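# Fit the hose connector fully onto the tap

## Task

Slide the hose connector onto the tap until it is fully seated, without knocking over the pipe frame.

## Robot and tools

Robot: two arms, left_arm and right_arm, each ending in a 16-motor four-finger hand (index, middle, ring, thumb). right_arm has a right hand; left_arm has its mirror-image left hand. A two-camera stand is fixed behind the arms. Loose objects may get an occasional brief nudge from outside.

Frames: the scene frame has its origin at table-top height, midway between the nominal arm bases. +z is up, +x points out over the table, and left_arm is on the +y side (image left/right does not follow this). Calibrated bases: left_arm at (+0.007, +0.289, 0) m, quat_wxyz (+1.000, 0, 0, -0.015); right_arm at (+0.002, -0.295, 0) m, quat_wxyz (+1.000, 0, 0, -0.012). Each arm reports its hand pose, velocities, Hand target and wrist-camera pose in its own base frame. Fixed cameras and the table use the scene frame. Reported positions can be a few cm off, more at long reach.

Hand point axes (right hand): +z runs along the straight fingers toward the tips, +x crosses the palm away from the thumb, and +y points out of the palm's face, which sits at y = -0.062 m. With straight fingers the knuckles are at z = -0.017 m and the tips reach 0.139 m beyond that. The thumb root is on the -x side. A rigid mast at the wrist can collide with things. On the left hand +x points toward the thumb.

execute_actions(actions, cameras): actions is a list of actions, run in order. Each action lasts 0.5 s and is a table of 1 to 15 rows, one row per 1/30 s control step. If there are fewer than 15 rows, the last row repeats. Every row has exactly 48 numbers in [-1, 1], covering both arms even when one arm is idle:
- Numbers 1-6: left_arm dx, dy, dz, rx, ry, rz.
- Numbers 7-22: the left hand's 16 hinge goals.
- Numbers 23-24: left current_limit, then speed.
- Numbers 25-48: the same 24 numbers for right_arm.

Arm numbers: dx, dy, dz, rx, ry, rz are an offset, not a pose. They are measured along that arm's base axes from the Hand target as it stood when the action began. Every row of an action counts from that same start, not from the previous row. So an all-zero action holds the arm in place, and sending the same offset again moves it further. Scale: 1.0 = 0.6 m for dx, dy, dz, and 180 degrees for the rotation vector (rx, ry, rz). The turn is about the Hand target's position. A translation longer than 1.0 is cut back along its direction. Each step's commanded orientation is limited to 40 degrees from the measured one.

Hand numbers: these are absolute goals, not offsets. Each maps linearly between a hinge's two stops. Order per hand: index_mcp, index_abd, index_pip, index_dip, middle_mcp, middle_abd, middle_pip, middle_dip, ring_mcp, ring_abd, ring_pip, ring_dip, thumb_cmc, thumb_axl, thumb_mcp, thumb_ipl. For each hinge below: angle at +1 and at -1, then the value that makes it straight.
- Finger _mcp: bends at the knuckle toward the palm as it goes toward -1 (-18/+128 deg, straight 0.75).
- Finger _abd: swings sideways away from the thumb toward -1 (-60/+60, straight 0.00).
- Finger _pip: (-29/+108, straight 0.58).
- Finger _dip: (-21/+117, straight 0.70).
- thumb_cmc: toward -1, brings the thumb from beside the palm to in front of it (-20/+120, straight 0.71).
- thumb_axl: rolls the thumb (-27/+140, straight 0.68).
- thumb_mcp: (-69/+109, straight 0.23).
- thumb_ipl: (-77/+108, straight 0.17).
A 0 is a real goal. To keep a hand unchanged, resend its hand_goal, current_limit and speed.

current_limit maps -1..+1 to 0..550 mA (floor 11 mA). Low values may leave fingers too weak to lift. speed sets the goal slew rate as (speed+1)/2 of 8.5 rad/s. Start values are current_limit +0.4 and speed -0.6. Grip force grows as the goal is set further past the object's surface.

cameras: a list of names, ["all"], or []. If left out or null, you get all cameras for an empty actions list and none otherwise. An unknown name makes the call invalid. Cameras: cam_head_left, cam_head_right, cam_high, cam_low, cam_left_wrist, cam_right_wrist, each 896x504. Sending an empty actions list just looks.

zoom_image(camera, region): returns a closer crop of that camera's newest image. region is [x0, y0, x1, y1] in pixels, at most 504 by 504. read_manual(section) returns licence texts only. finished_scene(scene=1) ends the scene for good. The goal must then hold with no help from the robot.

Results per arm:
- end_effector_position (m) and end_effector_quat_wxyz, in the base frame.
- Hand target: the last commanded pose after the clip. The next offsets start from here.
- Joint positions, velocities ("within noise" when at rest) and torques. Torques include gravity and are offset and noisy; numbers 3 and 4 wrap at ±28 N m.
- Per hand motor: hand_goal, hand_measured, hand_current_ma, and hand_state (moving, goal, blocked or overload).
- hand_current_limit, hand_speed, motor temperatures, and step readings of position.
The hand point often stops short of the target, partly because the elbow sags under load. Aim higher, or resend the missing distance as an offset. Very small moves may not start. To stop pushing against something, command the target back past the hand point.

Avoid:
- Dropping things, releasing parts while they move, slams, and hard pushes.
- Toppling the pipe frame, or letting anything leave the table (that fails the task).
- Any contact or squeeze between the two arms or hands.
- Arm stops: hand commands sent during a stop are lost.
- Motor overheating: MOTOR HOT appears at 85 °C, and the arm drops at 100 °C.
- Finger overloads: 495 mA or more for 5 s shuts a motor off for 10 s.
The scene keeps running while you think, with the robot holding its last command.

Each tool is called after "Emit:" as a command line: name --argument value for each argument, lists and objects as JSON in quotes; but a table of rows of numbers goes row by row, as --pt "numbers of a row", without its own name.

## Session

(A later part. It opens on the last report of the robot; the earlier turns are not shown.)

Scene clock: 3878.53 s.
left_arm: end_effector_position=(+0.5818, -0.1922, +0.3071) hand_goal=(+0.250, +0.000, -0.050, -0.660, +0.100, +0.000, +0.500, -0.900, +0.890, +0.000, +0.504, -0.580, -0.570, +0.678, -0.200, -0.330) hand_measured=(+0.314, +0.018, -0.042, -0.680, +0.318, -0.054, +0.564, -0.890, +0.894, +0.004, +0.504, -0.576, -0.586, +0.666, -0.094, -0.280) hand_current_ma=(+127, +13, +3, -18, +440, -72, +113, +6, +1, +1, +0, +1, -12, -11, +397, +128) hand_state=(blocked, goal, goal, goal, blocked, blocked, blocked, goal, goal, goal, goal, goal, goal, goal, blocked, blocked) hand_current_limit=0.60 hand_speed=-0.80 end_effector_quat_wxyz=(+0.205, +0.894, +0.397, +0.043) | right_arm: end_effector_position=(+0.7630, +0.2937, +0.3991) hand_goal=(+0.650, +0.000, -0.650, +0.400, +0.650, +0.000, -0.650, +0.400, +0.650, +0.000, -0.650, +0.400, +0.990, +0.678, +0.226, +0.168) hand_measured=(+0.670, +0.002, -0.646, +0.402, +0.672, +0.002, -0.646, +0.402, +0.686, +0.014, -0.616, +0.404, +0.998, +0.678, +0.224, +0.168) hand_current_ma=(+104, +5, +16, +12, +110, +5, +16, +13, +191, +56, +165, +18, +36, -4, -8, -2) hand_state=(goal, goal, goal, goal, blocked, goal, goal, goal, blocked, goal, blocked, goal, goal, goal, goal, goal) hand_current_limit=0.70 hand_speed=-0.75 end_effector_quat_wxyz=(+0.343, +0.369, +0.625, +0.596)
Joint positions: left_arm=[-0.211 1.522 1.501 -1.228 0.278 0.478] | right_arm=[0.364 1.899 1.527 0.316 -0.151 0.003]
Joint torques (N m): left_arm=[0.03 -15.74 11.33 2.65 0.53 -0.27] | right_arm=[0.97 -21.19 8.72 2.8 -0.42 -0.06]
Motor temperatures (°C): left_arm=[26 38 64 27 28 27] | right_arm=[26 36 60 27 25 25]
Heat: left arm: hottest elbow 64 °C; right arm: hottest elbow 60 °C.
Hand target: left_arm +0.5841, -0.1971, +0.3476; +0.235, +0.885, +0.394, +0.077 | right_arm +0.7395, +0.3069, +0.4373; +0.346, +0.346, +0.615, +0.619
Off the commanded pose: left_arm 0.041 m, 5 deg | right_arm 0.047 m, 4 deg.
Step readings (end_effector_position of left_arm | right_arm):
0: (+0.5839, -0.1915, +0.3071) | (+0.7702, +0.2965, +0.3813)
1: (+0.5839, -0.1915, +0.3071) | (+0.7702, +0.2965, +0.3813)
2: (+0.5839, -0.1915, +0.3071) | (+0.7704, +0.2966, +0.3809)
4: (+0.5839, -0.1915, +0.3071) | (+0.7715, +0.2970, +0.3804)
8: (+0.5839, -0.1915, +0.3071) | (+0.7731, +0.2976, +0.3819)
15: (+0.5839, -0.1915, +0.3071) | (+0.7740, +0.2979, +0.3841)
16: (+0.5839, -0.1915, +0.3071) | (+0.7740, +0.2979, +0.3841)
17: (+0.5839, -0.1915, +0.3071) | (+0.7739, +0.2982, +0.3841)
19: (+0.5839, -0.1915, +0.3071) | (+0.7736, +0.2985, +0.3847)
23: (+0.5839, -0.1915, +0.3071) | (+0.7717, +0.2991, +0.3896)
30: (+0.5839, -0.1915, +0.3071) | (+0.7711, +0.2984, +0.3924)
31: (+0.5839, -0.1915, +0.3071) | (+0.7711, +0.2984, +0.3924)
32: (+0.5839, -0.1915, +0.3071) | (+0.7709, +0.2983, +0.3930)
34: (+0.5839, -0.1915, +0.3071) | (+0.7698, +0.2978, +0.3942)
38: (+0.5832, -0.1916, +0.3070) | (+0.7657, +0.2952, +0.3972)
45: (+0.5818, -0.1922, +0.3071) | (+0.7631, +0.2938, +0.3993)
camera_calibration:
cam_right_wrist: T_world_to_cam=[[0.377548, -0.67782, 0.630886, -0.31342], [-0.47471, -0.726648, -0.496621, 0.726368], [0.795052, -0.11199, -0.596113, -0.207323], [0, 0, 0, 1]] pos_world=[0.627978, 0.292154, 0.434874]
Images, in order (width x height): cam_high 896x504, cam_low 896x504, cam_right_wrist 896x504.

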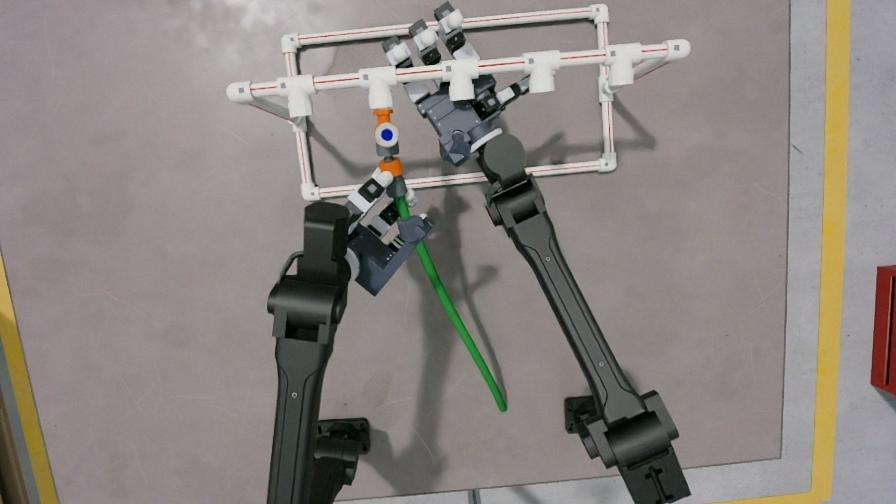

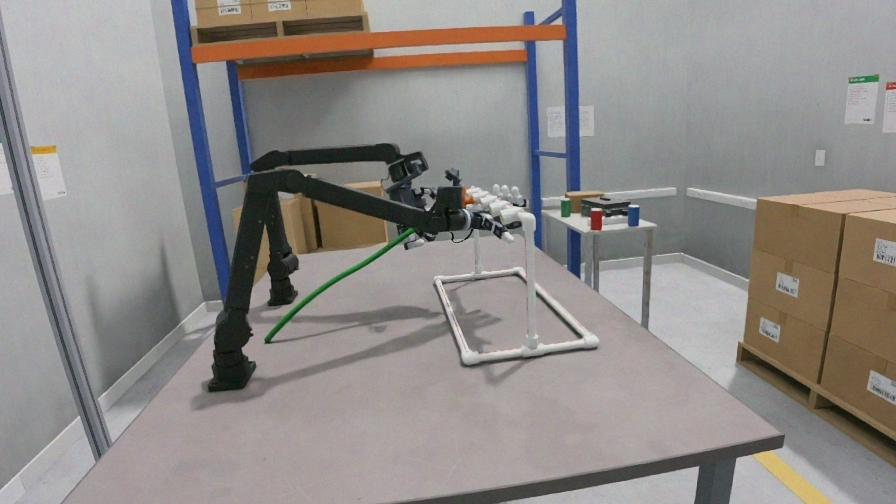

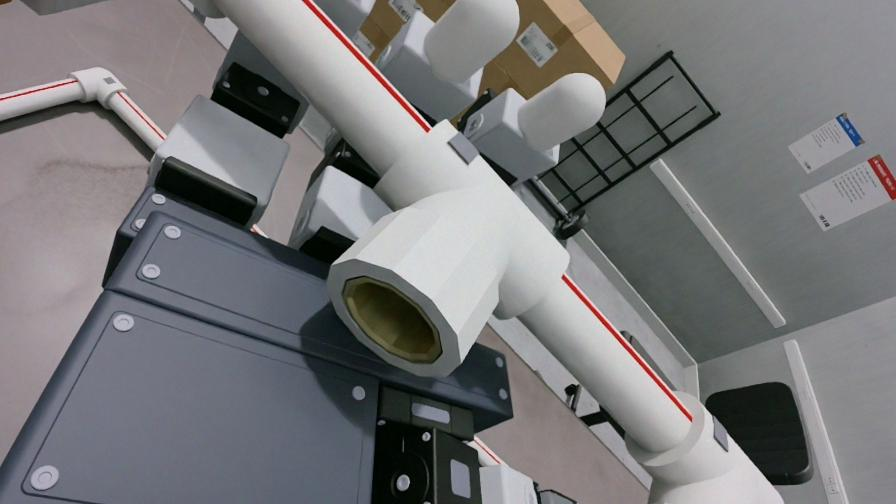

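Emit:
execute_actions --actions '[[[0.03,0.005,0.015,0,0,0,0.25,0,-0.05,-0.66,0.1,0,0.5,-0.9,0.89,0,0.504,-0.58,-0.571,0.678,-0.2,-0.33,0.75,-0.8,-0.025,0,0,0,0,0,0.6,0,-0.65,0.4,0.6,0,-0.65,0.4,0.6,0,-0.75,0.4,0.99,0.678,0.226,0.168,0.77,-0.75]],[[0.03,0.005,0.015,0,0,0,0.25,0,-0.05,-0.66,0.1,0,0.5,-0.9,0.89,0,0.504,-0.58,-0.571,0.678,-0.2,-0.33,0.75,-0.8,-0.025,0,0,0,0,0,0.6,0,-0.65,0.4,0.6,0,-0.65,0.4,0.55,0,-0.75,0.4,0.99,0.678,0.226,0.168,0.77,-0.75]],[[0.03,0.005,0.015,0,0,0,0.25,0,-0.05,-0.66,0.1,0,0.5,-0.9,0.89,0,0.504,-0.58,-0.571,0.678,-0.2,-0.33,0.75,-0.8,-0.025,0,0,0,0,0,0.6,0,-0.65,0.4,0.6,0,-0.65,0.4,0.5,0,-0.8,0.4,0.99,0.678,0.226,0.168,0.77,-0.75]]]' --cameras '["cam_high","cam_low","cam_left_wrist"]'

Scene clock: 3901.10 s.
left_arm: end_effector_position=(+0.5781, -0.2012, +0.3075) hand_goal=(+0.250, +0.000, -0.050, -0.660, +0.100, +0.000, +0.500, -0.900, +0.890, +0.000, +0.504, -0.580, -0.570, +0.678, -0.200, -0.330) hand_measured=(+0.314, +0.014, -0.050, -0.684, +0.328, -0.054, +0.568, -0.884, +0.894, +0.004, +0.504, -0.576, -0.596, +0.656, -0.094, -0.290) hand_current_ma=(+127, +9, +0, -24, +481, -72, +126, +14, +1, +1, +0, +1, -29, -30, +397, +86) hand_state=(blocked, goal, goal, blocked, blocked, blocked, blocked, goal, goal, goal, goal, goal, blocked, blocked, blocked, blocked) hand_current_limit=0.75 hand_speed=-0.80 end_effector_quat_wxyz=(+0.190, +0.906, +0.379, +0.006) | right_arm: end_effector_position=(+0.7345, +0.2728, +0.3972) hand_goal=(+0.600, +0.000, -0.650, +0.400, +0.600, +0.000, -0.650, +0.400, +0.500, +0.000, -0.800, +0.400, +0.990, +0.678, +0.226, +0.168) hand_measured=(+0.620, +0.002, -0.646, +0.402, +0.620, +0.002, -0.648, +0.402, +0.686, +0.062, -0.324, +0.420, +0.998, +0.678, +0.224, +0.168) hand_current_ma=(+103, +5, +15, +12, +109, +5, +14, +13, +487, +265, +487, +96, +36, -4, -8, -2) hand_state=(goal, goal, goal, goal, blocked, goal, goal, goal, blocked, blocked, blocked, goal, goal, goal, goal, goal) hand_current_limit=0.77 hand_speed=-0.75 end_effector_quat_wxyz=(+0.351, +0.394, +0.612, +0.589)
Joint positions: left_arm=[-0.213 1.568 1.58 -1.346 0.303 0.529] | right_arm=[0.367 1.815 1.403 0.351 -0.094 0.029]
Joint torques (N m): left_arm=[3.31 -11.46 20.89 3.29 0.21 -0.36] | right_arm=[2.55 -20.89 7.43 3.17 -1.5 -0.32]
Motor temperatures (°C): left_arm=[26 38 64 27 28 27] | right_arm=[26 40 56 27 25 25]
Heat: left arm: hottest elbow 64 °C; right arm: hottest elbow 56 °C.
Hand target: left_arm +0.6381, -0.1880, +0.3744; +0.235, +0.885, +0.394, +0.077 | right_arm +0.6945, +0.3068, +0.4378; +0.347, +0.346, +0.615, +0.619
Off the commanded pose: left_arm 0.091 m, 10 deg | right_arm 0.066 m, 7 deg.
Step readings (end_effector_position of left_arm | right_arm):
0: (+0.5818, -0.1922, +0.3071) | (+0.7630, +0.2937, +0.3991)
1: (+0.5818, -0.1922, +0.3071) | (+0.7629, +0.2936, +0.3994)
2: (+0.5818, -0.1922, +0.3071) | (+0.7626, +0.2933, +0.3987)
4: (+0.5811, -0.1927, +0.3069) | (+0.7605, +0.2923, +0.3987)
8: (+0.5784, -0.1949, +0.3060) | (+0.7565, +0.2896, +0.3987)
15: (+0.5775, -0.1957, +0.3059) | (+0.7553, +0.2884, +0.3981)
16: (+0.5774, -0.1957, +0.3058) | (+0.7552, +0.2883, +0.3980)
17: (+0.5771, -0.1958, +0.3059) | (+0.7547, +0.2878, +0.3977)
19: (+0.5759, -0.1965, +0.3061) | (+0.7522, +0.2863, +0.3979)
23: (+0.5741, -0.1979, +0.3063) | (+0.7478, +0.2827, +0.3974)
30: (+0.5739, -0.1982, +0.3067) | (+0.7454, +0.2814, +0.3971)
31: (+0.5739, -0.1983, +0.3068) | (+0.7453, +0.2813, +0.3970)
32: (+0.5740, -0.1985, +0.3071) | (+0.7447, +0.2809, +0.3968)
34: (+0.5747, -0.1991, +0.3072) | (+0.7424, +0.2792, +0.3966)
38: (+0.5776, -0.2009, +0.3075) | (+0.7377, +0.2748, +0.3967)
45: (+0.5781, -0.2013, +0.3078) | (+0.7350, +0.2731, +0.3969)
camera_calibration:
cam_left_wrist: T_world_to_cam=[[-0.986252, -0.142075, -0.0843871, 0.532124], [-0.164067, 0.90281, 0.397513, 0.110417], [0.0197088, 0.405893, -0.913708, 0.479555], [0, 0, 0, 1]] pos_world=[0.533473, -0.218732, 0.439186]
Images, in order (width x height): cam_high 896x504, cam_low 896x504, cam_left_wrist 896x504.

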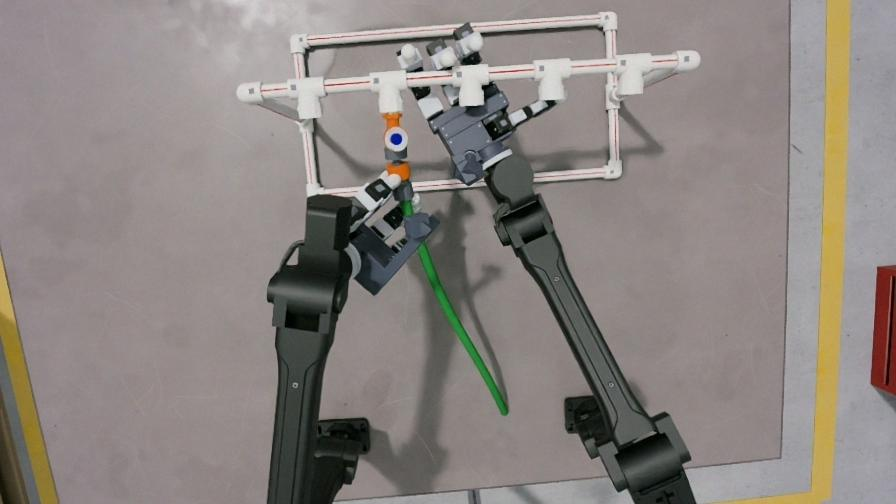

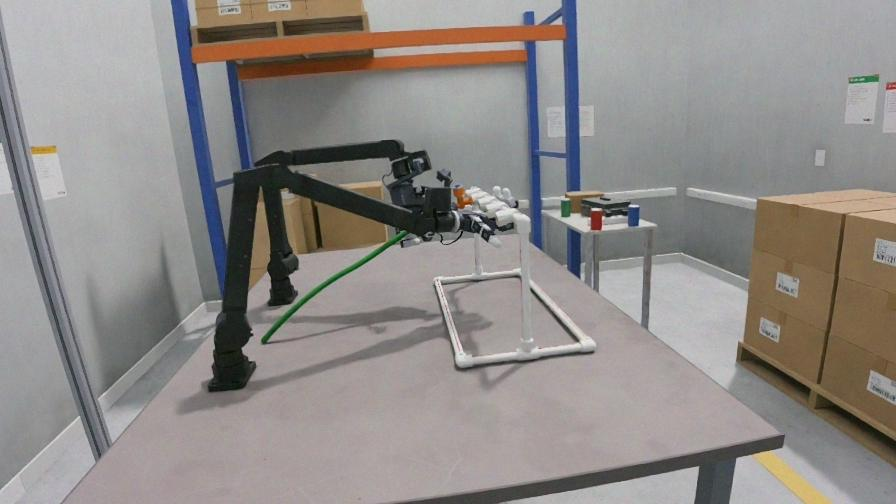

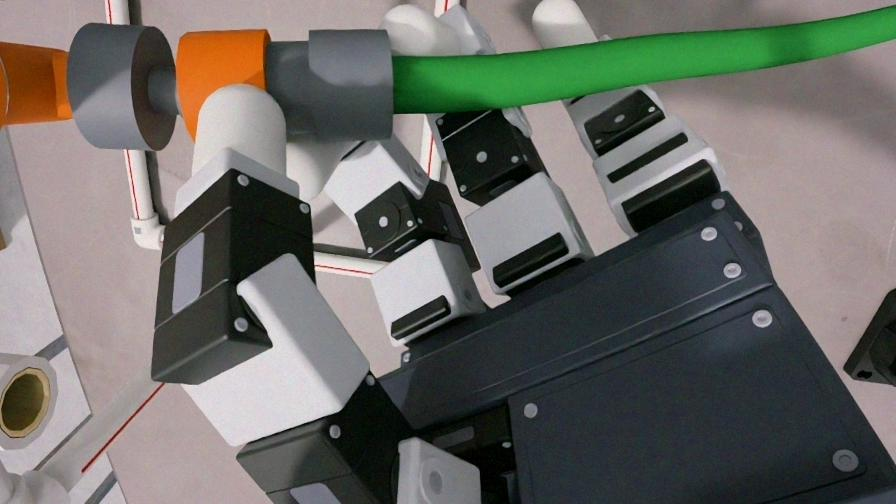

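Emit:
execute_actions --actions '[[[0,0,0,0,0,0,0.25,0,-0.05,-0.66,0.1,0,0.5,-0.9,0.89,0,0.504,-0.58,-0.571,0.678,-0.2,-0.33,0.75,-0.8,-0.01,0.02,0,0,0,-0.02,0.5,0,-0.95,0.2,0.5,0,-0.95,0.2,0.5,0,-0.8,0.3,0.99,0.678,0.226,0.168,0.77,-0.7]],[[0.03,0.01,0.01,0,0,0,0.25,0,-0.05,-0.66,0.1,0,0.5,-0.9,0.89,0,0.504,-0.58,-0.571,0.678,-0.2,-0.33,0.75,-0.8,-0.015,0.01,0,0,0,-0.01,0.4,0,-0.95,0.2,0.4,0,-0.95,0.2,0.45,0,-0.8,0.3,0.99,0.678,0.226,0.168,0.77,-0.7]],[[0.03,0.01,0.01,0,0,0,0.25,0,-0.05,-0.66,0.1,0,0.5,-0.9,0.89,0,0.504,-0.58,-0.571,0.678,-0.2,-0.33,0.75,-0.8,-0.015,0.01,0,0,0,0,0.4,0,-0.95,0.2,0.4,0,-0.95,0.2,0.45,0,-0.8,0.3,0.99,0.678,0.226,0.168,0.77,-0.7]]]' --cameras '["cam_high","cam_low","cam_left_wrist"]'

Scene clock: 3929.60 s.
left_arm: end_effector_position=(+0.5896, -0.2012, +0.3099) hand_goal=(+0.250, +0.000, -0.050, -0.660, +0.100, +0.000, +0.500, -0.900, +0.890, +0.000, +0.504, -0.580, -0.570, +0.678, -0.200, -0.330) hand_measured=(+0.314, +0.014, -0.054, -0.684, +0.368, -0.064, +0.568, -0.898, +0.894, +0.004, +0.504, -0.576, -0.616, +0.636, -0.094, -0.300) hand_current_ma=(+127, +9, -1, -24, +481, -92, +126, +0, +1, +1, +0, +1, -71, -79, +397, +57) hand_state=(blocked, goal, goal, blocked, blocked, blocked, blocked, goal, goal, goal, goal, goal, blocked, blocked, blocked, blocked) hand_current_limit=0.75 hand_speed=-0.80 end_effector_quat_wxyz=(+0.181, +0.919, +0.350, -0.014) | right_arm: end_effector_position=(+0.7293, +0.2578, +0.4025) hand_goal=(+0.400, +0.000, -0.950, +0.200, +0.400, +0.000, -0.950, +0.200, +0.450, +0.000, -0.800, +0.300, +0.990, +0.678, +0.226, +0.168) hand_measured=(+0.524, +0.008, -0.872, +0.224, +0.592, +0.020, -0.758, +0.218, +0.686, +0.052, -0.428, +0.308, +0.998, +0.678, +0.224, +0.168) hand_current_ma=(+487, +34, +385, +116, +487, +81, +487, +93, +487, +221, +487, +41, +36, -4, -8, -2) hand_state=(blocked, goal, blocked, blocked, blocked, goal, blocked, goal, blocked, blocked, blocked, goal, goal, goal, goal, goal) hand_current_limit=0.77 hand_speed=-0.70 end_effector_quat_wxyz=(+0.399, +0.437, +0.578, +0.562)
Joint positions: left_arm=[-0.192 1.637 1.681 -1.44 0.323 0.622] | right_arm=[0.393 1.799 1.387 0.363 0.086 0.035]
Joint torques (N m): left_arm=[4.42 -11.75 22.79 4.3 0.26 -0.91] | right_arm=[6.3 -21.19 6.3 3.04 -1.82 -0.39]
Motor temperatures (°C): left_arm=[26 36 76 28 28 27] | right_arm=[26 39 52 27 28 25]
Heat: left arm: hottest elbow 76 °C; right arm: hottest elbow 52 °C.
Hand target: left_arm +0.6741, -0.1761, +0.3867; +0.235, +0.885, +0.394, +0.077 | right_arm +0.6705, +0.3308, +0.4376; +0.375, +0.374, +0.598, +0.602
Off the commanded pose: left_arm 0.117 m, 14 deg | right_arm 0.100 m, 9 deg.
Step readings (end_effector_position of left_arm | right_arm):
0: (+0.5782, -0.2012, +0.3077) | (+0.7345, +0.2728, +0.3972)
1: (+0.5782, -0.2012, +0.3077) | (+0.7345, +0.2725, +0.3972)
2: (+0.5783, -0.2012, +0.3077) | (+0.7347, +0.2718, +0.3969)
4: (+0.5793, -0.2017, +0.3078) | (+0.7340, +0.2714, +0.3977)
8: (+0.5792, -0.2019, +0.3077) | (+0.7330, +0.2711, +0.3996)
15: (+0.5783, -0.2026, +0.3076) | (+0.7324, +0.2687, +0.4030)
16: (+0.5782, -0.2027, +0.3076) | (+0.7324, +0.2685, +0.4030)
17: (+0.5786, -0.2027, +0.3081) | (+0.7323, +0.2685, +0.4030)
19: (+0.5794, -0.2025, +0.3081) | (+0.7320, +0.2679, +0.4028)
23: (+0.5834, -0.2013, +0.3085) | (+0.7318, +0.2646, +0.4026)
30: (+0.5842, -0.2017, +0.3087) | (+0.7316, +0.2633, +0.4028)
31: (+0.5841, -0.2018, +0.3088) | (+0.7316, +0.2632, +0.4028)
32: (+0.5845, -0.2017, +0.3090) | (+0.7314, +0.2631, +0.4026)
34: (+0.5856, -0.2014, +0.3092) | (+0.7308, +0.2622, +0.4027)
38: (+0.5891, -0.2013, +0.3096) | (+0.7301, +0.2589, +0.4025)
45: (+0.5898, -0.2011, +0.3099) | (+0.7296, +0.2580, +0.4024)
camera_calibration:
cam_left_wrist: T_world_to_cam=[[-0.995962, -0.072173, -0.0533968, 0.553837], [-0.087692, 0.909526, 0.406291, 0.0649292], [0.0192426, 0.409333, -0.912182, 0.482002], [0, 0, 0, 1]] pos_world=[0.548019, -0.216382, 0.442866]
Images, in order (width x height): cam_high 896x504, cam_low 896x504, cam_left_wrist 896x504.

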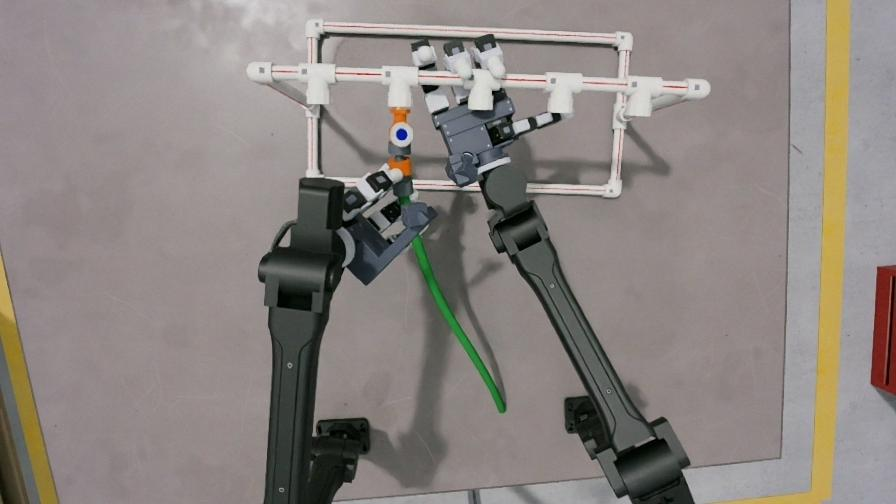

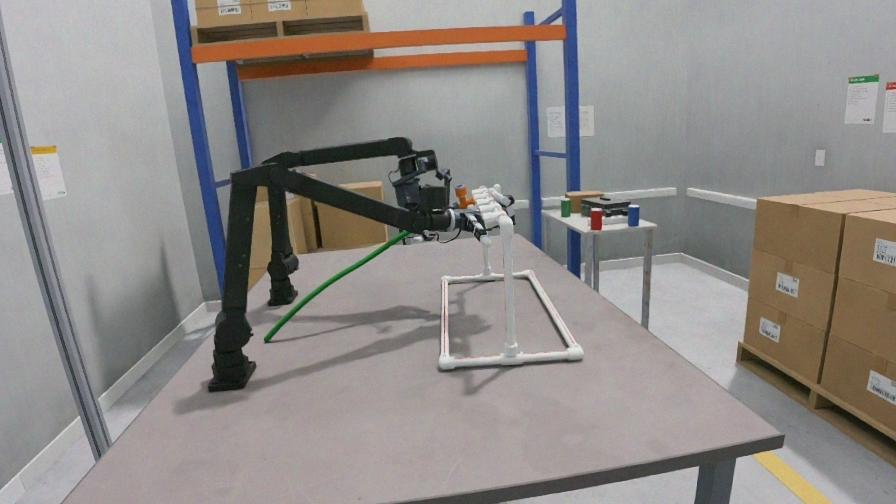

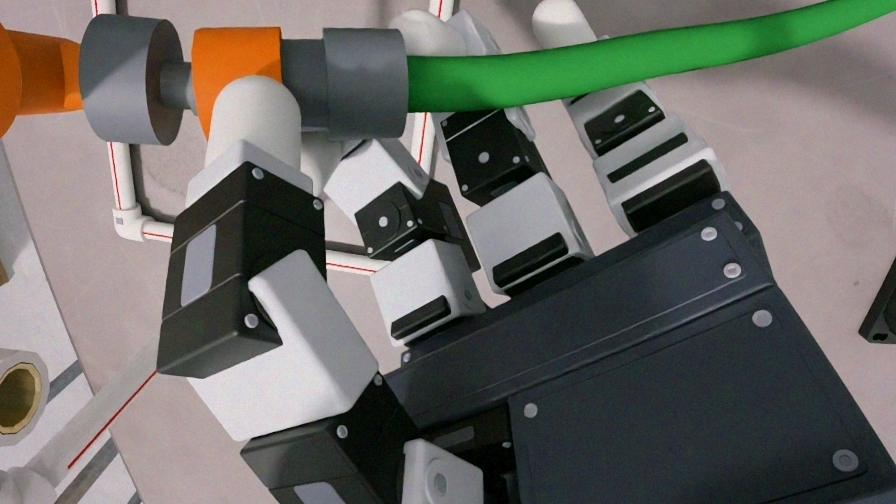

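Emit:
zoom_image --camera "cam_left_wrist" --region '[60, 0, 420, 200]'

Emit:
zoom_image --camera "cam_high" --region '[330, 40, 530, 240]'

Scaled by 1.400.

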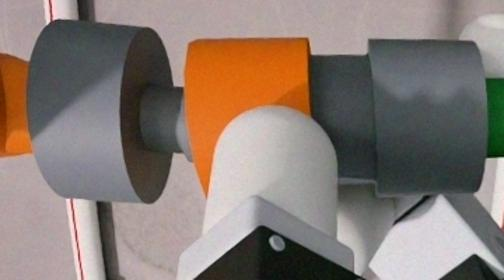

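Scaled by 2.520.

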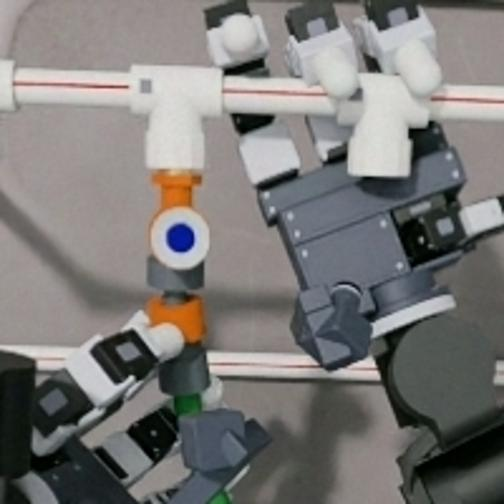

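Emit:
execute_actions --actions '[[[-0.05,-0.012,-0.03,0,-0.02,0,0.25,0,-0.05,-0.66,0.1,0,0.5,-0.9,0.89,0,0.504,-0.58,-0.571,0.678,-0.2,-0.33,0.75,-0.8,0,0,0,0,0,0.04,0.65,0,-0.55,0.4,0.65,0,-0.55,0.4,0.5,0,-0.8,0.3,0.99,0.678,0.226,0.168,0.75,-0.7]],[[-0.04,-0.012,-0.015,0,0,0,0.25,0,-0.05,-0.66,0.1,0,0.5,-0.9,0.89,0,0.504,-0.58,-0.571,0.678,-0.2,-0.33,0.65,-0.8,0,0,0,0,0,0.04,0.65,0,-0.55,0.4,0.65,0,-0.55,0.4,0.5,0,-0.8,0.3,0.99,0.678,0.226,0.168,0.75,-0.7]]]' --cameras '["cam_high","cam_left_wrist"]'

Scene clock: 3992.90 s.
left_arm: end_effector_position=(+0.5801, -0.1978, +0.3093) hand_goal=(+0.250, +0.000, -0.050, -0.660, +0.100, +0.000, +0.500, -0.900, +0.890, +0.000, +0.504, -0.580, -0.570, +0.678, -0.200, -0.330) hand_measured=(+0.314, +0.014, -0.056, -0.690, +0.384, -0.070, +0.566, -0.926, +0.896, +0.004, +0.504, -0.576, -0.618, +0.634, -0.100, -0.302) hand_current_ma=(+129, +9, -3, -34, +454, -110, +120, -27, +4, +1, +0, +1, -76, -89, +355, +52) hand_state=(blocked, goal, goal, blocked, blocked, blocked, blocked, blocked, goal, goal, goal, goal, blocked, blocked, blocked, blocked) hand_current_limit=0.65 hand_speed=-0.80 end_effector_quat_wxyz=(+0.199, +0.913, +0.354, +0.032) | right_arm: end_effector_position=(+0.7245, +0.2626, +0.3994) hand_goal=(+0.650, +0.000, -0.550, +0.400, +0.650, +0.000, -0.550, +0.400, +0.500, +0.000, -0.800, +0.300, +0.990, +0.678, +0.226, +0.168) hand_measured=(+0.656, +0.004, -0.552, +0.398, +0.656, +0.004, -0.552, +0.398, +0.686, +0.174, -0.102, +0.318, +0.998, +0.678, +0.224, +0.168) hand_current_ma=(+33, +14, -10, -13, +35, +13, -9, -14, +481, +481, +481, +92, +36, -4, -8, -2) hand_state=(goal, goal, goal, goal, goal, goal, goal, goal, blocked, blocked, blocked, goal, goal, goal, goal, goal) hand_current_limit=0.75 hand_speed=-0.70 end_effector_quat_wxyz=(+0.318, +0.376, +0.620, +0.611)
Joint positions: left_arm=[-0.2 1.55 1.547 -1.288 0.298 0.588] | right_arm=[0.336 1.785 1.361 0.37 -0.208 0.054]
Joint torques (N m): left_arm=[1.49 -14.56 13.14 5.7 0.2 -0.97] | right_arm=[5.13 -20.19 7.5 3.02 -2.95 -0.57]
Motor temperatures (°C): left_arm=[26 35 98 28 28 29] | right_arm=[27 47 47 27 34 25]
Heat: left arm: hottest elbow 98 °C; right arm: hottest shoulder 47 °C. Fold the left arm in close to its base, or ease its load, before you think long.
Hand target: left_arm +0.6201, -0.1905, +0.3594; +0.247, +0.882, +0.387, +0.104 | right_arm +0.6705, +0.3308, +0.4375; +0.297, +0.296, +0.640, +0.644
Off the commanded pose: left_arm 0.065 m, 11 deg | right_arm 0.095 m, 10 deg.
MOTOR HOT: joint 3 (elbow) of the left arm reports 98 °C; the controller stops that arm at 100 °C. To cool a motor, set the load down, stop pushing, or move to a pose that needs little force.
Step readings (end_effector_position of left_arm | right_arm):
0: (+0.5896, -0.2012, +0.3099) | (+0.7293, +0.2578, +0.4025)
1: (+0.5896, -0.2012, +0.3099) | (+0.7293, +0.2581, +0.4025)
2: (+0.5896, -0.2011, +0.3099) | (+0.7291, +0.2591, +0.4019)
4: (+0.5908, -0.2003, +0.3115) | (+0.7292, +0.2582, +0.4014)
8: (+0.5926, -0.1996, +0.3109) | (+0.7270, +0.2563, +0.4028)
15: (+0.5925, -0.1994, +0.3106) | (+0.7268, +0.2562, +0.4029)
16: (+0.5925, -0.1994, +0.3104) | (+0.7268, +0.2564, +0.4029)
17: (+0.5919, -0.1993, +0.3101) | (+0.7267, +0.2572, +0.4028)
19: (+0.5887, -0.1985, +0.3100) | (+0.7268, +0.2582, +0.4031)
23: (+0.5817, -0.1980, +0.3101) | (+0.7251, +0.2615, +0.4001)
30: (+0.5801, -0.1977, +0.3096) | (+0.7245, +0.2627, +0.3994)
camera_calibration:
cam_left_wrist: T_world_to_cam=[[-0.983957, -0.100717, -0.147256, 0.560924], [-0.151695, 0.906751, 0.393435, 0.101887], [0.0938994, 0.409461, -0.907483, 0.435621], [0, 0, 0, 1]] pos_world=[0.526476, -0.214262, 0.437832]
Images, in order (width x height): cam_high 896x504, cam_left_wrist 896x504.

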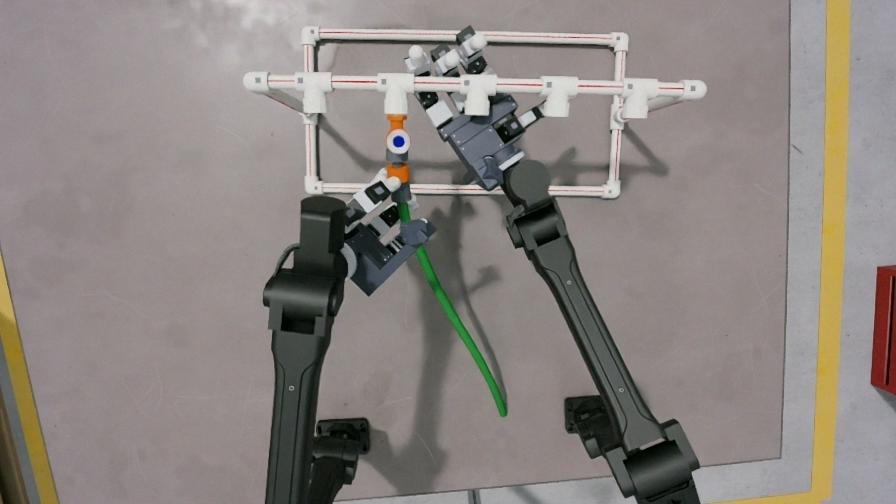

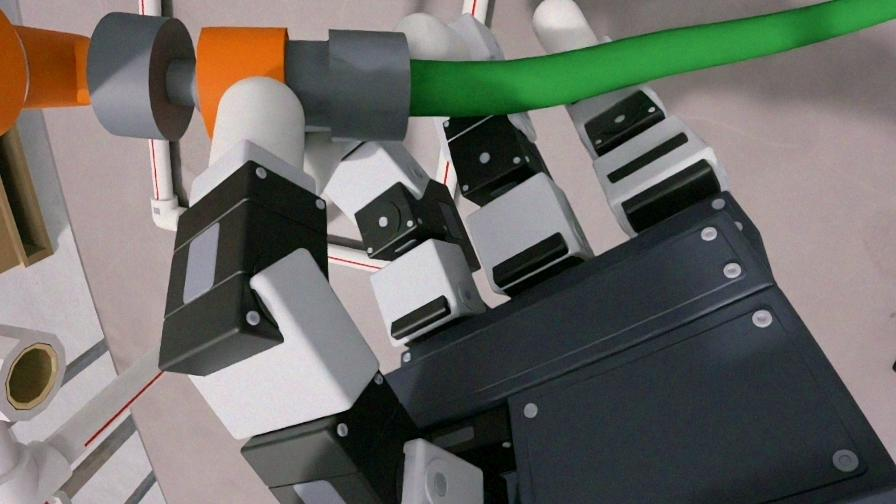

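Emit:
execute_actions --actions '[[[-0.033,-0.01,-0.015,0,0,0,0.25,0,-0.05,-0.66,0.1,0,0.5,-0.9,0.89,0,0.504,-0.58,-0.571,0.678,-0.2,-0.33,0.6,-0.8,0.02,-0.03,0,0,0,0,0.65,0,-0.55,0.4,0.65,0,-0.55,0.4,0.55,0,-0.6,0.3,0.99,0.678,0.226,0.168,0.6,-0.7]]]' --cameras '[]'

Scene clock: 4000.40 s.
left_arm: end_effector_position=(+0.5741, -0.1983, +0.3086) hand_goal=(+0.250, +0.000, -0.050, -0.660, +0.100, +0.000, +0.500, -0.900, +0.890, +0.000, +0.504, -0.580, -0.570, +0.678, -0.200, -0.330) hand_measured=(+0.312, +0.018, -0.054, -0.690, +0.384, -0.070, +0.564, -0.926, +0.902, +0.004, +0.504, -0.576, -0.612, +0.638, -0.104, -0.300) hand_current_ma=(+123, +12, -1, -34, +440, -110, +118, -27, +8, +1, +0, +1, -62, -78, +338, +54) hand_state=(blocked, goal, goal, blocked, blocked, blocked, blocked, blocked, goal, goal, goal, goal, blocked, blocked, blocked, blocked) hand_current_limit=0.60 hand_speed=-0.80 end_effector_quat_wxyz=(+0.207, +0.906, +0.366, +0.050) | right_arm: end_effector_position=(+0.7236, +0.2635, +0.3994) hand_goal=(+0.650, +0.000, -0.550, +0.400, +0.650, +0.000, -0.550, +0.400, +0.550, +0.000, -0.600, +0.300, +0.990, +0.678, +0.226, +0.168) hand_measured=(+0.656, +0.004, -0.552, +0.398, +0.656, +0.004, -0.552, +0.398, +0.686, +0.198, -0.082, +0.318, +0.998, +0.678, +0.224, +0.168) hand_current_ma=(+33, +14, -10, -13, +35, +13, -9, -14, +440, +440, +440, +92, +36, -4, -8, -2) hand_state=(goal, goal, goal, goal, goal, goal, goal, goal, blocked, blocked, blocked, goal, goal, goal, goal, goal) hand_current_limit=0.60 hand_speed=-0.70 end_effector_quat_wxyz=(+0.305, +0.364, +0.627, +0.618)
Joint positions: left_arm=[-0.213 1.508 1.483 -1.218 0.282 0.542] | right_arm=[0.326 1.785 1.361 0.37 -0.26 0.055]
Joint torques (N m): left_arm=[0.85 -13.86 12.42 4.85 0.25 -0.74] | right_arm=[3.49 -19.6 8.38 2.82 -2.26 -0.58]
Motor temperatures (°C): left_arm=[26 35 94 29 28 29] | right_arm=[27 46 46 27 37 25]
Heat: left arm: hottest elbow 94 °C; right arm: hottest shoulder 46 °C. Fold the left arm in close to its base, or ease its load, before you think long.
Hand target: left_arm +0.6003, -0.1965, +0.3507; +0.248, +0.882, +0.387, +0.104 | right_arm +0.6825, +0.3128, +0.4375; +0.297, +0.296, +0.640, +0.644
Off the commanded pose: left_arm 0.049 m, 9 deg | right_arm 0.075 m, 9 deg.
MOTOR HOT: still on. Joint 3 (elbow) of the left arm reports 94 °C.
Step readings (end_effector_position of left_arm | right_arm):
0: (+0.5801, -0.1978, +0.3096) | (+0.7245, +0.2626, +0.3994)
1: (+0.5801, -0.1977, +0.3093) | (+0.7245, +0.2628, +0.3994)
2: (+0.5797, -0.1979, +0.3090) | (+0.7244, +0.2628, +0.3994)
4: (+0.5781, -0.1981, +0.3087) | (+0.7243, +0.2627, +0.3994)
8: (+0.5741, -0.1983, +0.3087) | (+0.7237, +0.2635, +0.3994)
15: (+0.5740, -0.1982, +0.3086) | (+0.7236, +0.2635, +0.3994)
No camera images: "cameras" was empty.

Emit:
execute_actions --actions '[]' --cameras '["cam_high","cam_left_wrist","cam_low","cam_head_left"]'

Emit:
zoom_image --camera "cam_left_wrist" --region '[60, 0, 420, 200]'

Emit:
zoom_image --camera "cam_high" --region '[360, 60, 480, 240]'

Emit:
zoom_image --camera "cam_low" --region '[380, 140, 540, 260]'

Scene clock: 4007.53 s.
left_arm: end_effector_position=(+0.5741, -0.1982, +0.3086) hand_goal=(+0.250, +0.000, -0.050, -0.660, +0.100, +0.000, +0.500, -0.900, +0.890, +0.000, +0.504, -0.580, -0.570, +0.678, -0.200, -0.330) hand_measured=(+0.312, +0.018, -0.054, -0.690, +0.384, -0.070, +0.564, -0.926, +0.902, +0.004, +0.504, -0.576, -0.612, +0.638, -0.104, -0.300) hand_current_ma=(+123, +12, -1, -34, +440, -110, +118, -27, +8, +1, +0, +1, -62, -78, +338, +54) hand_state=(blocked, goal, goal, blocked, blocked, blocked, blocked, blocked, goal, goal, goal, goal, blocked, blocked, blocked, blocked) hand_current_limit=0.60 hand_speed=-0.80 end_effector_quat_wxyz=(+0.207, +0.906, +0.366, +0.050) | right_arm: end_effector_position=(+0.7236, +0.2635, +0.3994) hand_goal=(+0.650, +0.000, -0.550, +0.400, +0.650, +0.000, -0.550, +0.400, +0.550, +0.000, -0.600, +0.300, +0.990, +0.678, +0.226, +0.168) hand_measured=(+0.656, +0.004, -0.552, +0.398, +0.656, +0.004, -0.552, +0.398, +0.686, +0.198, -0.082, +0.318, +0.998, +0.678, +0.224, +0.168) hand_current_ma=(+33, +14, -10, -13, +35, +13, -9, -14, +440, +440, +440, +92, +36, -4, -8, -2) hand_state=(goal, goal, goal, goal, goal, goal, goal, goal, blocked, blocked, blocked, goal, goal, goal, goal, goal) hand_current_limit=0.60 hand_speed=-0.70 end_effector_quat_wxyz=(+0.305, +0.364, +0.627, +0.618)
Joint positions: left_arm=[-0.213 1.508 1.483 -1.218 0.282 0.542] | right_arm=[0.326 1.785 1.361 0.37 -0.26 0.055]
Joint velocities: within noise
Joint torques (N m): left_arm=[0.91 -14.04 12.33 4.79 0.23 -0.77] | right_arm=[3.43 -19.6 8.36 2.84 -2.26 -0.58]
Motor temperatures (°C): left_arm=[26 36 90 29 28 29] | right_arm=[27 45 46 27 37 26]
Heat: left arm: hottest elbow 90 °C; right arm: hottest elbow 46 °C. Fold the left arm in close to its base, or ease its load, before you think long.
Hand target: left_arm +0.6003, -0.1964, +0.3507; +0.248, +0.882, +0.387, +0.104 | right_arm +0.6825, +0.3128, +0.4375; +0.297, +0.296, +0.640, +0.644
Off the commanded pose: left_arm 0.049 m, 9 deg | right_arm 0.075 m, 9 deg.
MOTOR HOT: still on. Joint 3 (elbow) of the left arm reports 90 °C.
camera_calibration:
cam_left_wrist: T_world_to_cam=[[-0.974286, -0.135246, -0.180207, 0.552702], [-0.196075, 0.902953, 0.382402, 0.12977], [0.111, 0.407903, -0.906253, 0.42513], [0, 0, 0, 1]] pos_world=[0.516745, -0.215837, 0.435251]
Images, in order (width x height): cam_head_left 896x504, cam_high 896x504, cam_low 896x504, cam_left_wrist 896x504.

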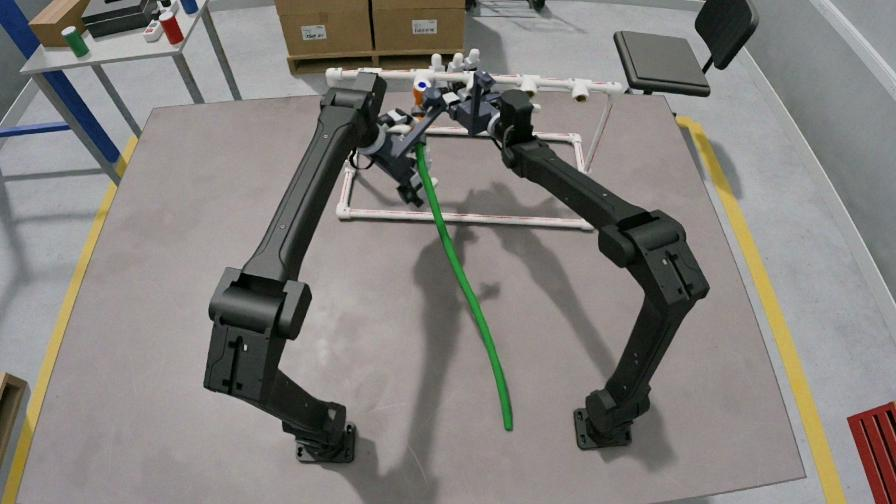

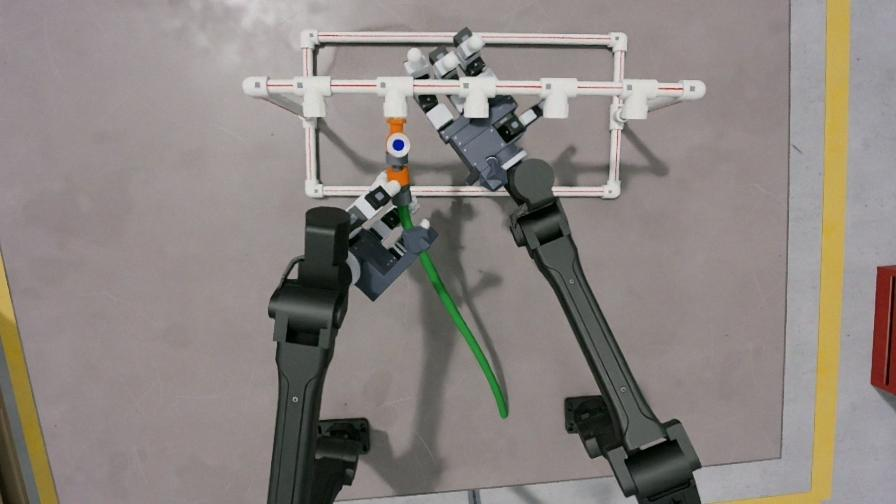

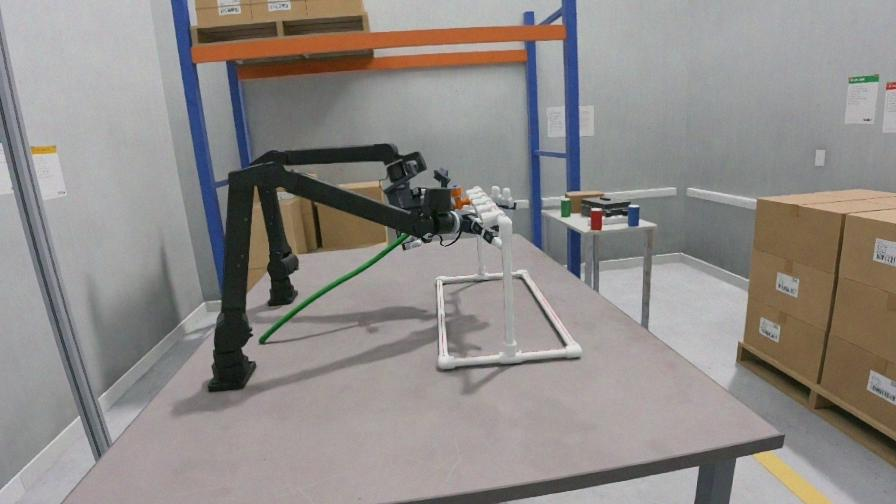

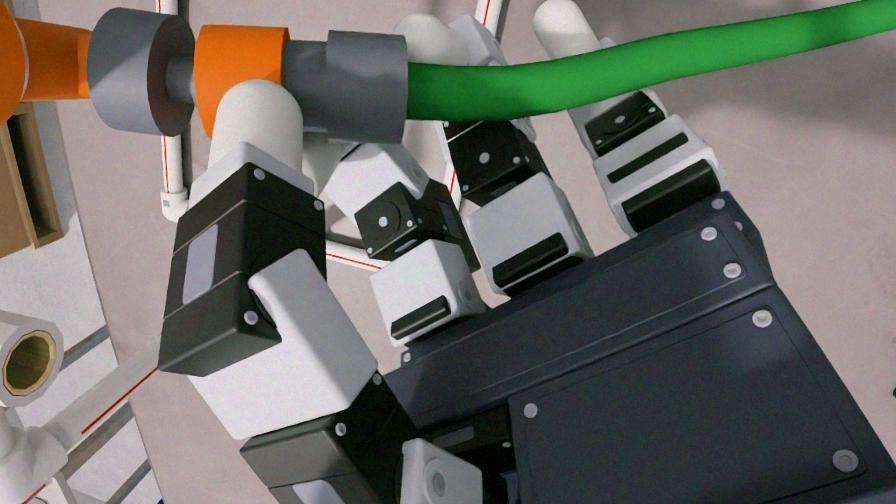

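Scaled by 1.400.

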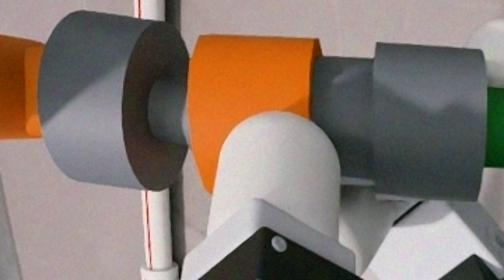

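Scaled by 2.800.

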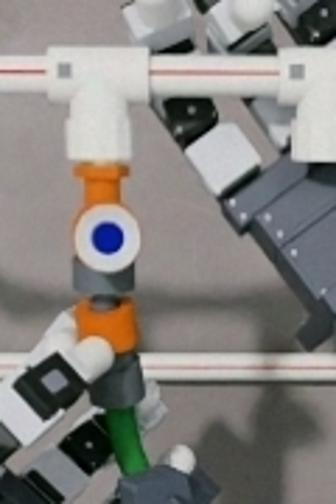

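Scaled by 3.150.

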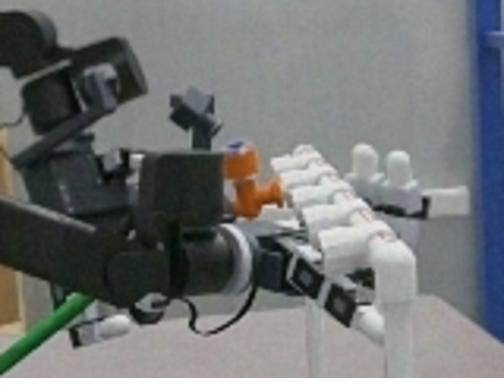

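Emit:
execute_actions --actions '[[[0,0,0,0,-0.015,-0.025,0.25,0,-0.05,-0.66,0.1,0,0.5,-0.9,0.89,0,0.504,-0.58,-0.571,0.678,-0.2,-0.33,0.6,-0.8,0,0,0.02,0,0,0,0.65,0,-0.55,0.4,0.6,0,-0.7,0.3,0.5,0,-0.75,0.3,0.99,0.678,0.226,0.168,0.7,-0.7]],[[0,0,0,0,-0.015,-0.025,0.25,0,-0.05,-0.66,0.1,0,0.5,-0.9,0.89,0,0.504,-0.58,-0.571,0.678,-0.2,-0.33,0.6,-0.8,0,0,0.01,0,0,0,0.65,0,-0.55,0.4,0.57,0,-0.8,0.3,0.5,0,-0.75,0.3,0.99,0.678,0.226,0.168,0.7,-0.7]]]' --cameras '["cam_high","cam_left_wrist"]'

Emit:
zoom_image --camera "cam_left_wrist" --region '[60, 0, 420, 200]'

Emit:
zoom_image --camera "cam_high" --region '[360, 60, 480, 240]'

Scene clock: 4050.43 s.
left_arm: end_effector_position=(+0.5738, -0.1994, +0.3081) hand_goal=(+0.250, +0.000, -0.050, -0.660, +0.100, +0.000, +0.500, -0.900, +0.890, +0.000, +0.504, -0.580, -0.570, +0.678, -0.200, -0.330) hand_measured=(+0.312, +0.004, -0.078, -0.708, +0.384, -0.064, +0.564, -0.898, +0.898, +0.002, +0.504, -0.576, -0.612, +0.638, -0.104, -0.300) hand_current_ma=(+123, +1, -32, -72, +440, -92, +118, +1, +5, +1, +0, +1, -62, -78, +338, +54) hand_state=(blocked, goal, blocked, blocked, blocked, blocked, blocked, goal, goal, goal, goal, goal, blocked, blocked, blocked, blocked) hand_current_limit=0.60 hand_speed=-0.80 end_effector_quat_wxyz=(+0.235, +0.919, +0.309, +0.068) | right_arm: end_effector_position=(+0.7233, +0.2625, +0.3999) hand_goal=(+0.650, +0.000, -0.550, +0.400, +0.570, +0.000, -0.800, +0.300, +0.500, +0.000, -0.750, +0.300, +0.990, +0.678, +0.226, +0.168) hand_measured=(+0.656, +0.004, -0.552, +0.398, +0.620, +0.016, -0.694, +0.310, +0.686, +0.198, -0.088, +0.312, +0.998, +0.678, +0.224, +0.168) hand_current_ma=(+33, +14, -10, -13, +267, +68, +467, +44, +468, +467, +467, +60, +36, -4, -8, -2) hand_state=(goal, goal, goal, goal, blocked, goal, blocked, goal, blocked, blocked, blocked, goal, goal, goal, goal, goal) hand_current_limit=0.70 hand_speed=-0.70 end_effector_quat_wxyz=(+0.303, +0.366, +0.630, +0.615)
Joint positions: left_arm=[-0.182 1.501 1.442 -1.145 0.342 0.676] | right_arm=[0.324 1.779 1.361 0.354 -0.263 0.052]
Joint torques (N m): left_arm=[1.49 -13.22 12.83 4.81 0.76 -0.16] | right_arm=[3.55 -20.48 9.95 1.91 -2.19 -0.56]
Motor temperatures (°C): left_arm=[26 36 76 29 28 29] | right_arm=[26 44 46 27 40 26]
Heat: left arm: hottest elbow 76 °C; right arm: hottest elbow 46 °C.
Hand target: left_arm +0.6003, -0.1965, +0.3506; +0.273, +0.904, +0.304, +0.126 | right_arm +0.6825, +0.3127, +0.4556; +0.297, +0.296, +0.640, +0.644
Off the commanded pose: left_arm 0.050 m, 8 deg | right_arm 0.085 m, 9 deg.
MOTOR HOT: cleared for the motors of the left arm.
Step readings (end_effector_position of left_arm | right_arm):
0: (+0.5741, -0.1982, +0.3086) | (+0.7236, +0.2635, +0.3994)
1: (+0.5742, -0.1983, +0.3087) | (+0.7236, +0.2635, +0.3994)
2: (+0.5742, -0.1985, +0.3085) | (+0.7236, +0.2635, +0.3994)
4: (+0.5741, -0.1989, +0.3083) | (+0.7236, +0.2635, +0.3994)
8: (+0.5742, -0.1990, +0.3083) | (+0.7237, +0.2632, +0.3994)
15: (+0.5744, -0.1988, +0.3081) | (+0.7237, +0.2632, +0.3993)
16: (+0.5743, -0.1990, +0.3081) | (+0.7237, +0.2632, +0.3993)
17: (+0.5743, -0.1991, +0.3082) | (+0.7237, +0.2632, +0.3993)
19: (+0.5741, -0.1993, +0.3082) | (+0.7235, +0.2630, +0.3996)
23: (+0.5740, -0.1993, +0.3083) | (+0.7234, +0.2627, +0.3998)
30: (+0.5739, -0.1993, +0.3083) | (+0.7234, +0.2628, +0.3997)
camera_calibration:
cam_left_wrist: T_world_to_cam=[[-0.967369, -0.0350325, -0.250938, 0.590031], [-0.123139, 0.930568, 0.344791, 0.106235], [0.221436, 0.36444, -0.904516, 0.352624], [0, 0, 0, 1]] pos_world=[0.505776, -0.206699, 0.430386]
Images, in order (width x height): cam_high 896x504, cam_left_wrist 896x504.

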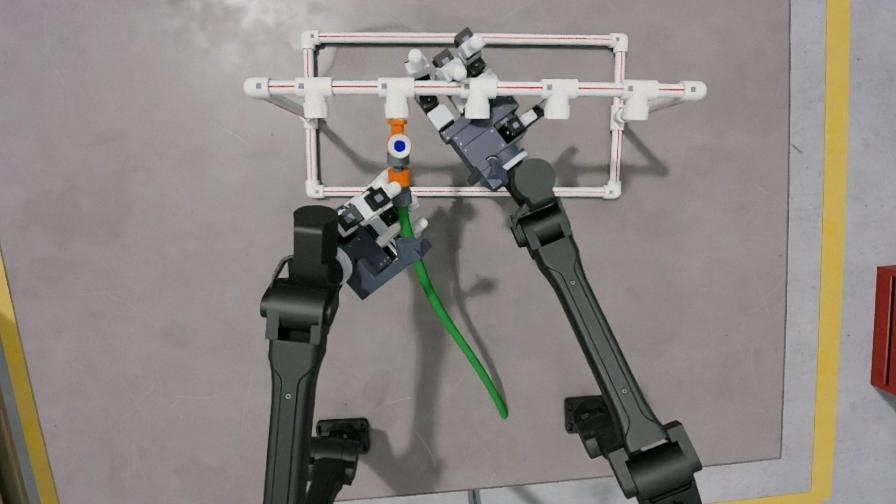

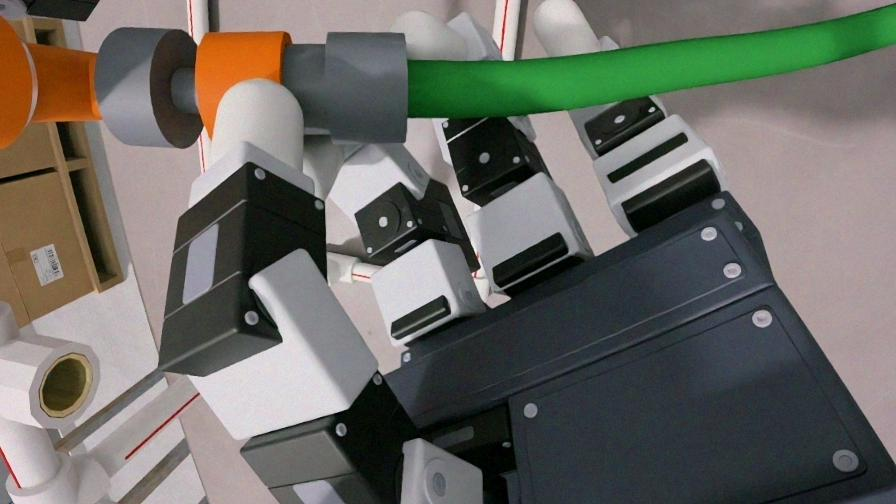

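Scaled by 1.400.

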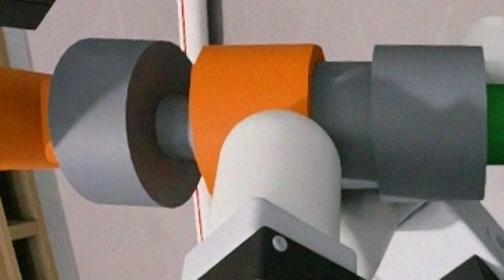

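Scaled by 2.800.

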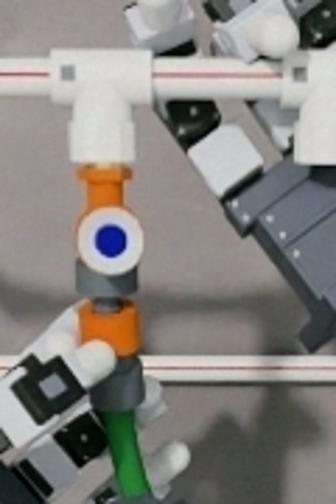

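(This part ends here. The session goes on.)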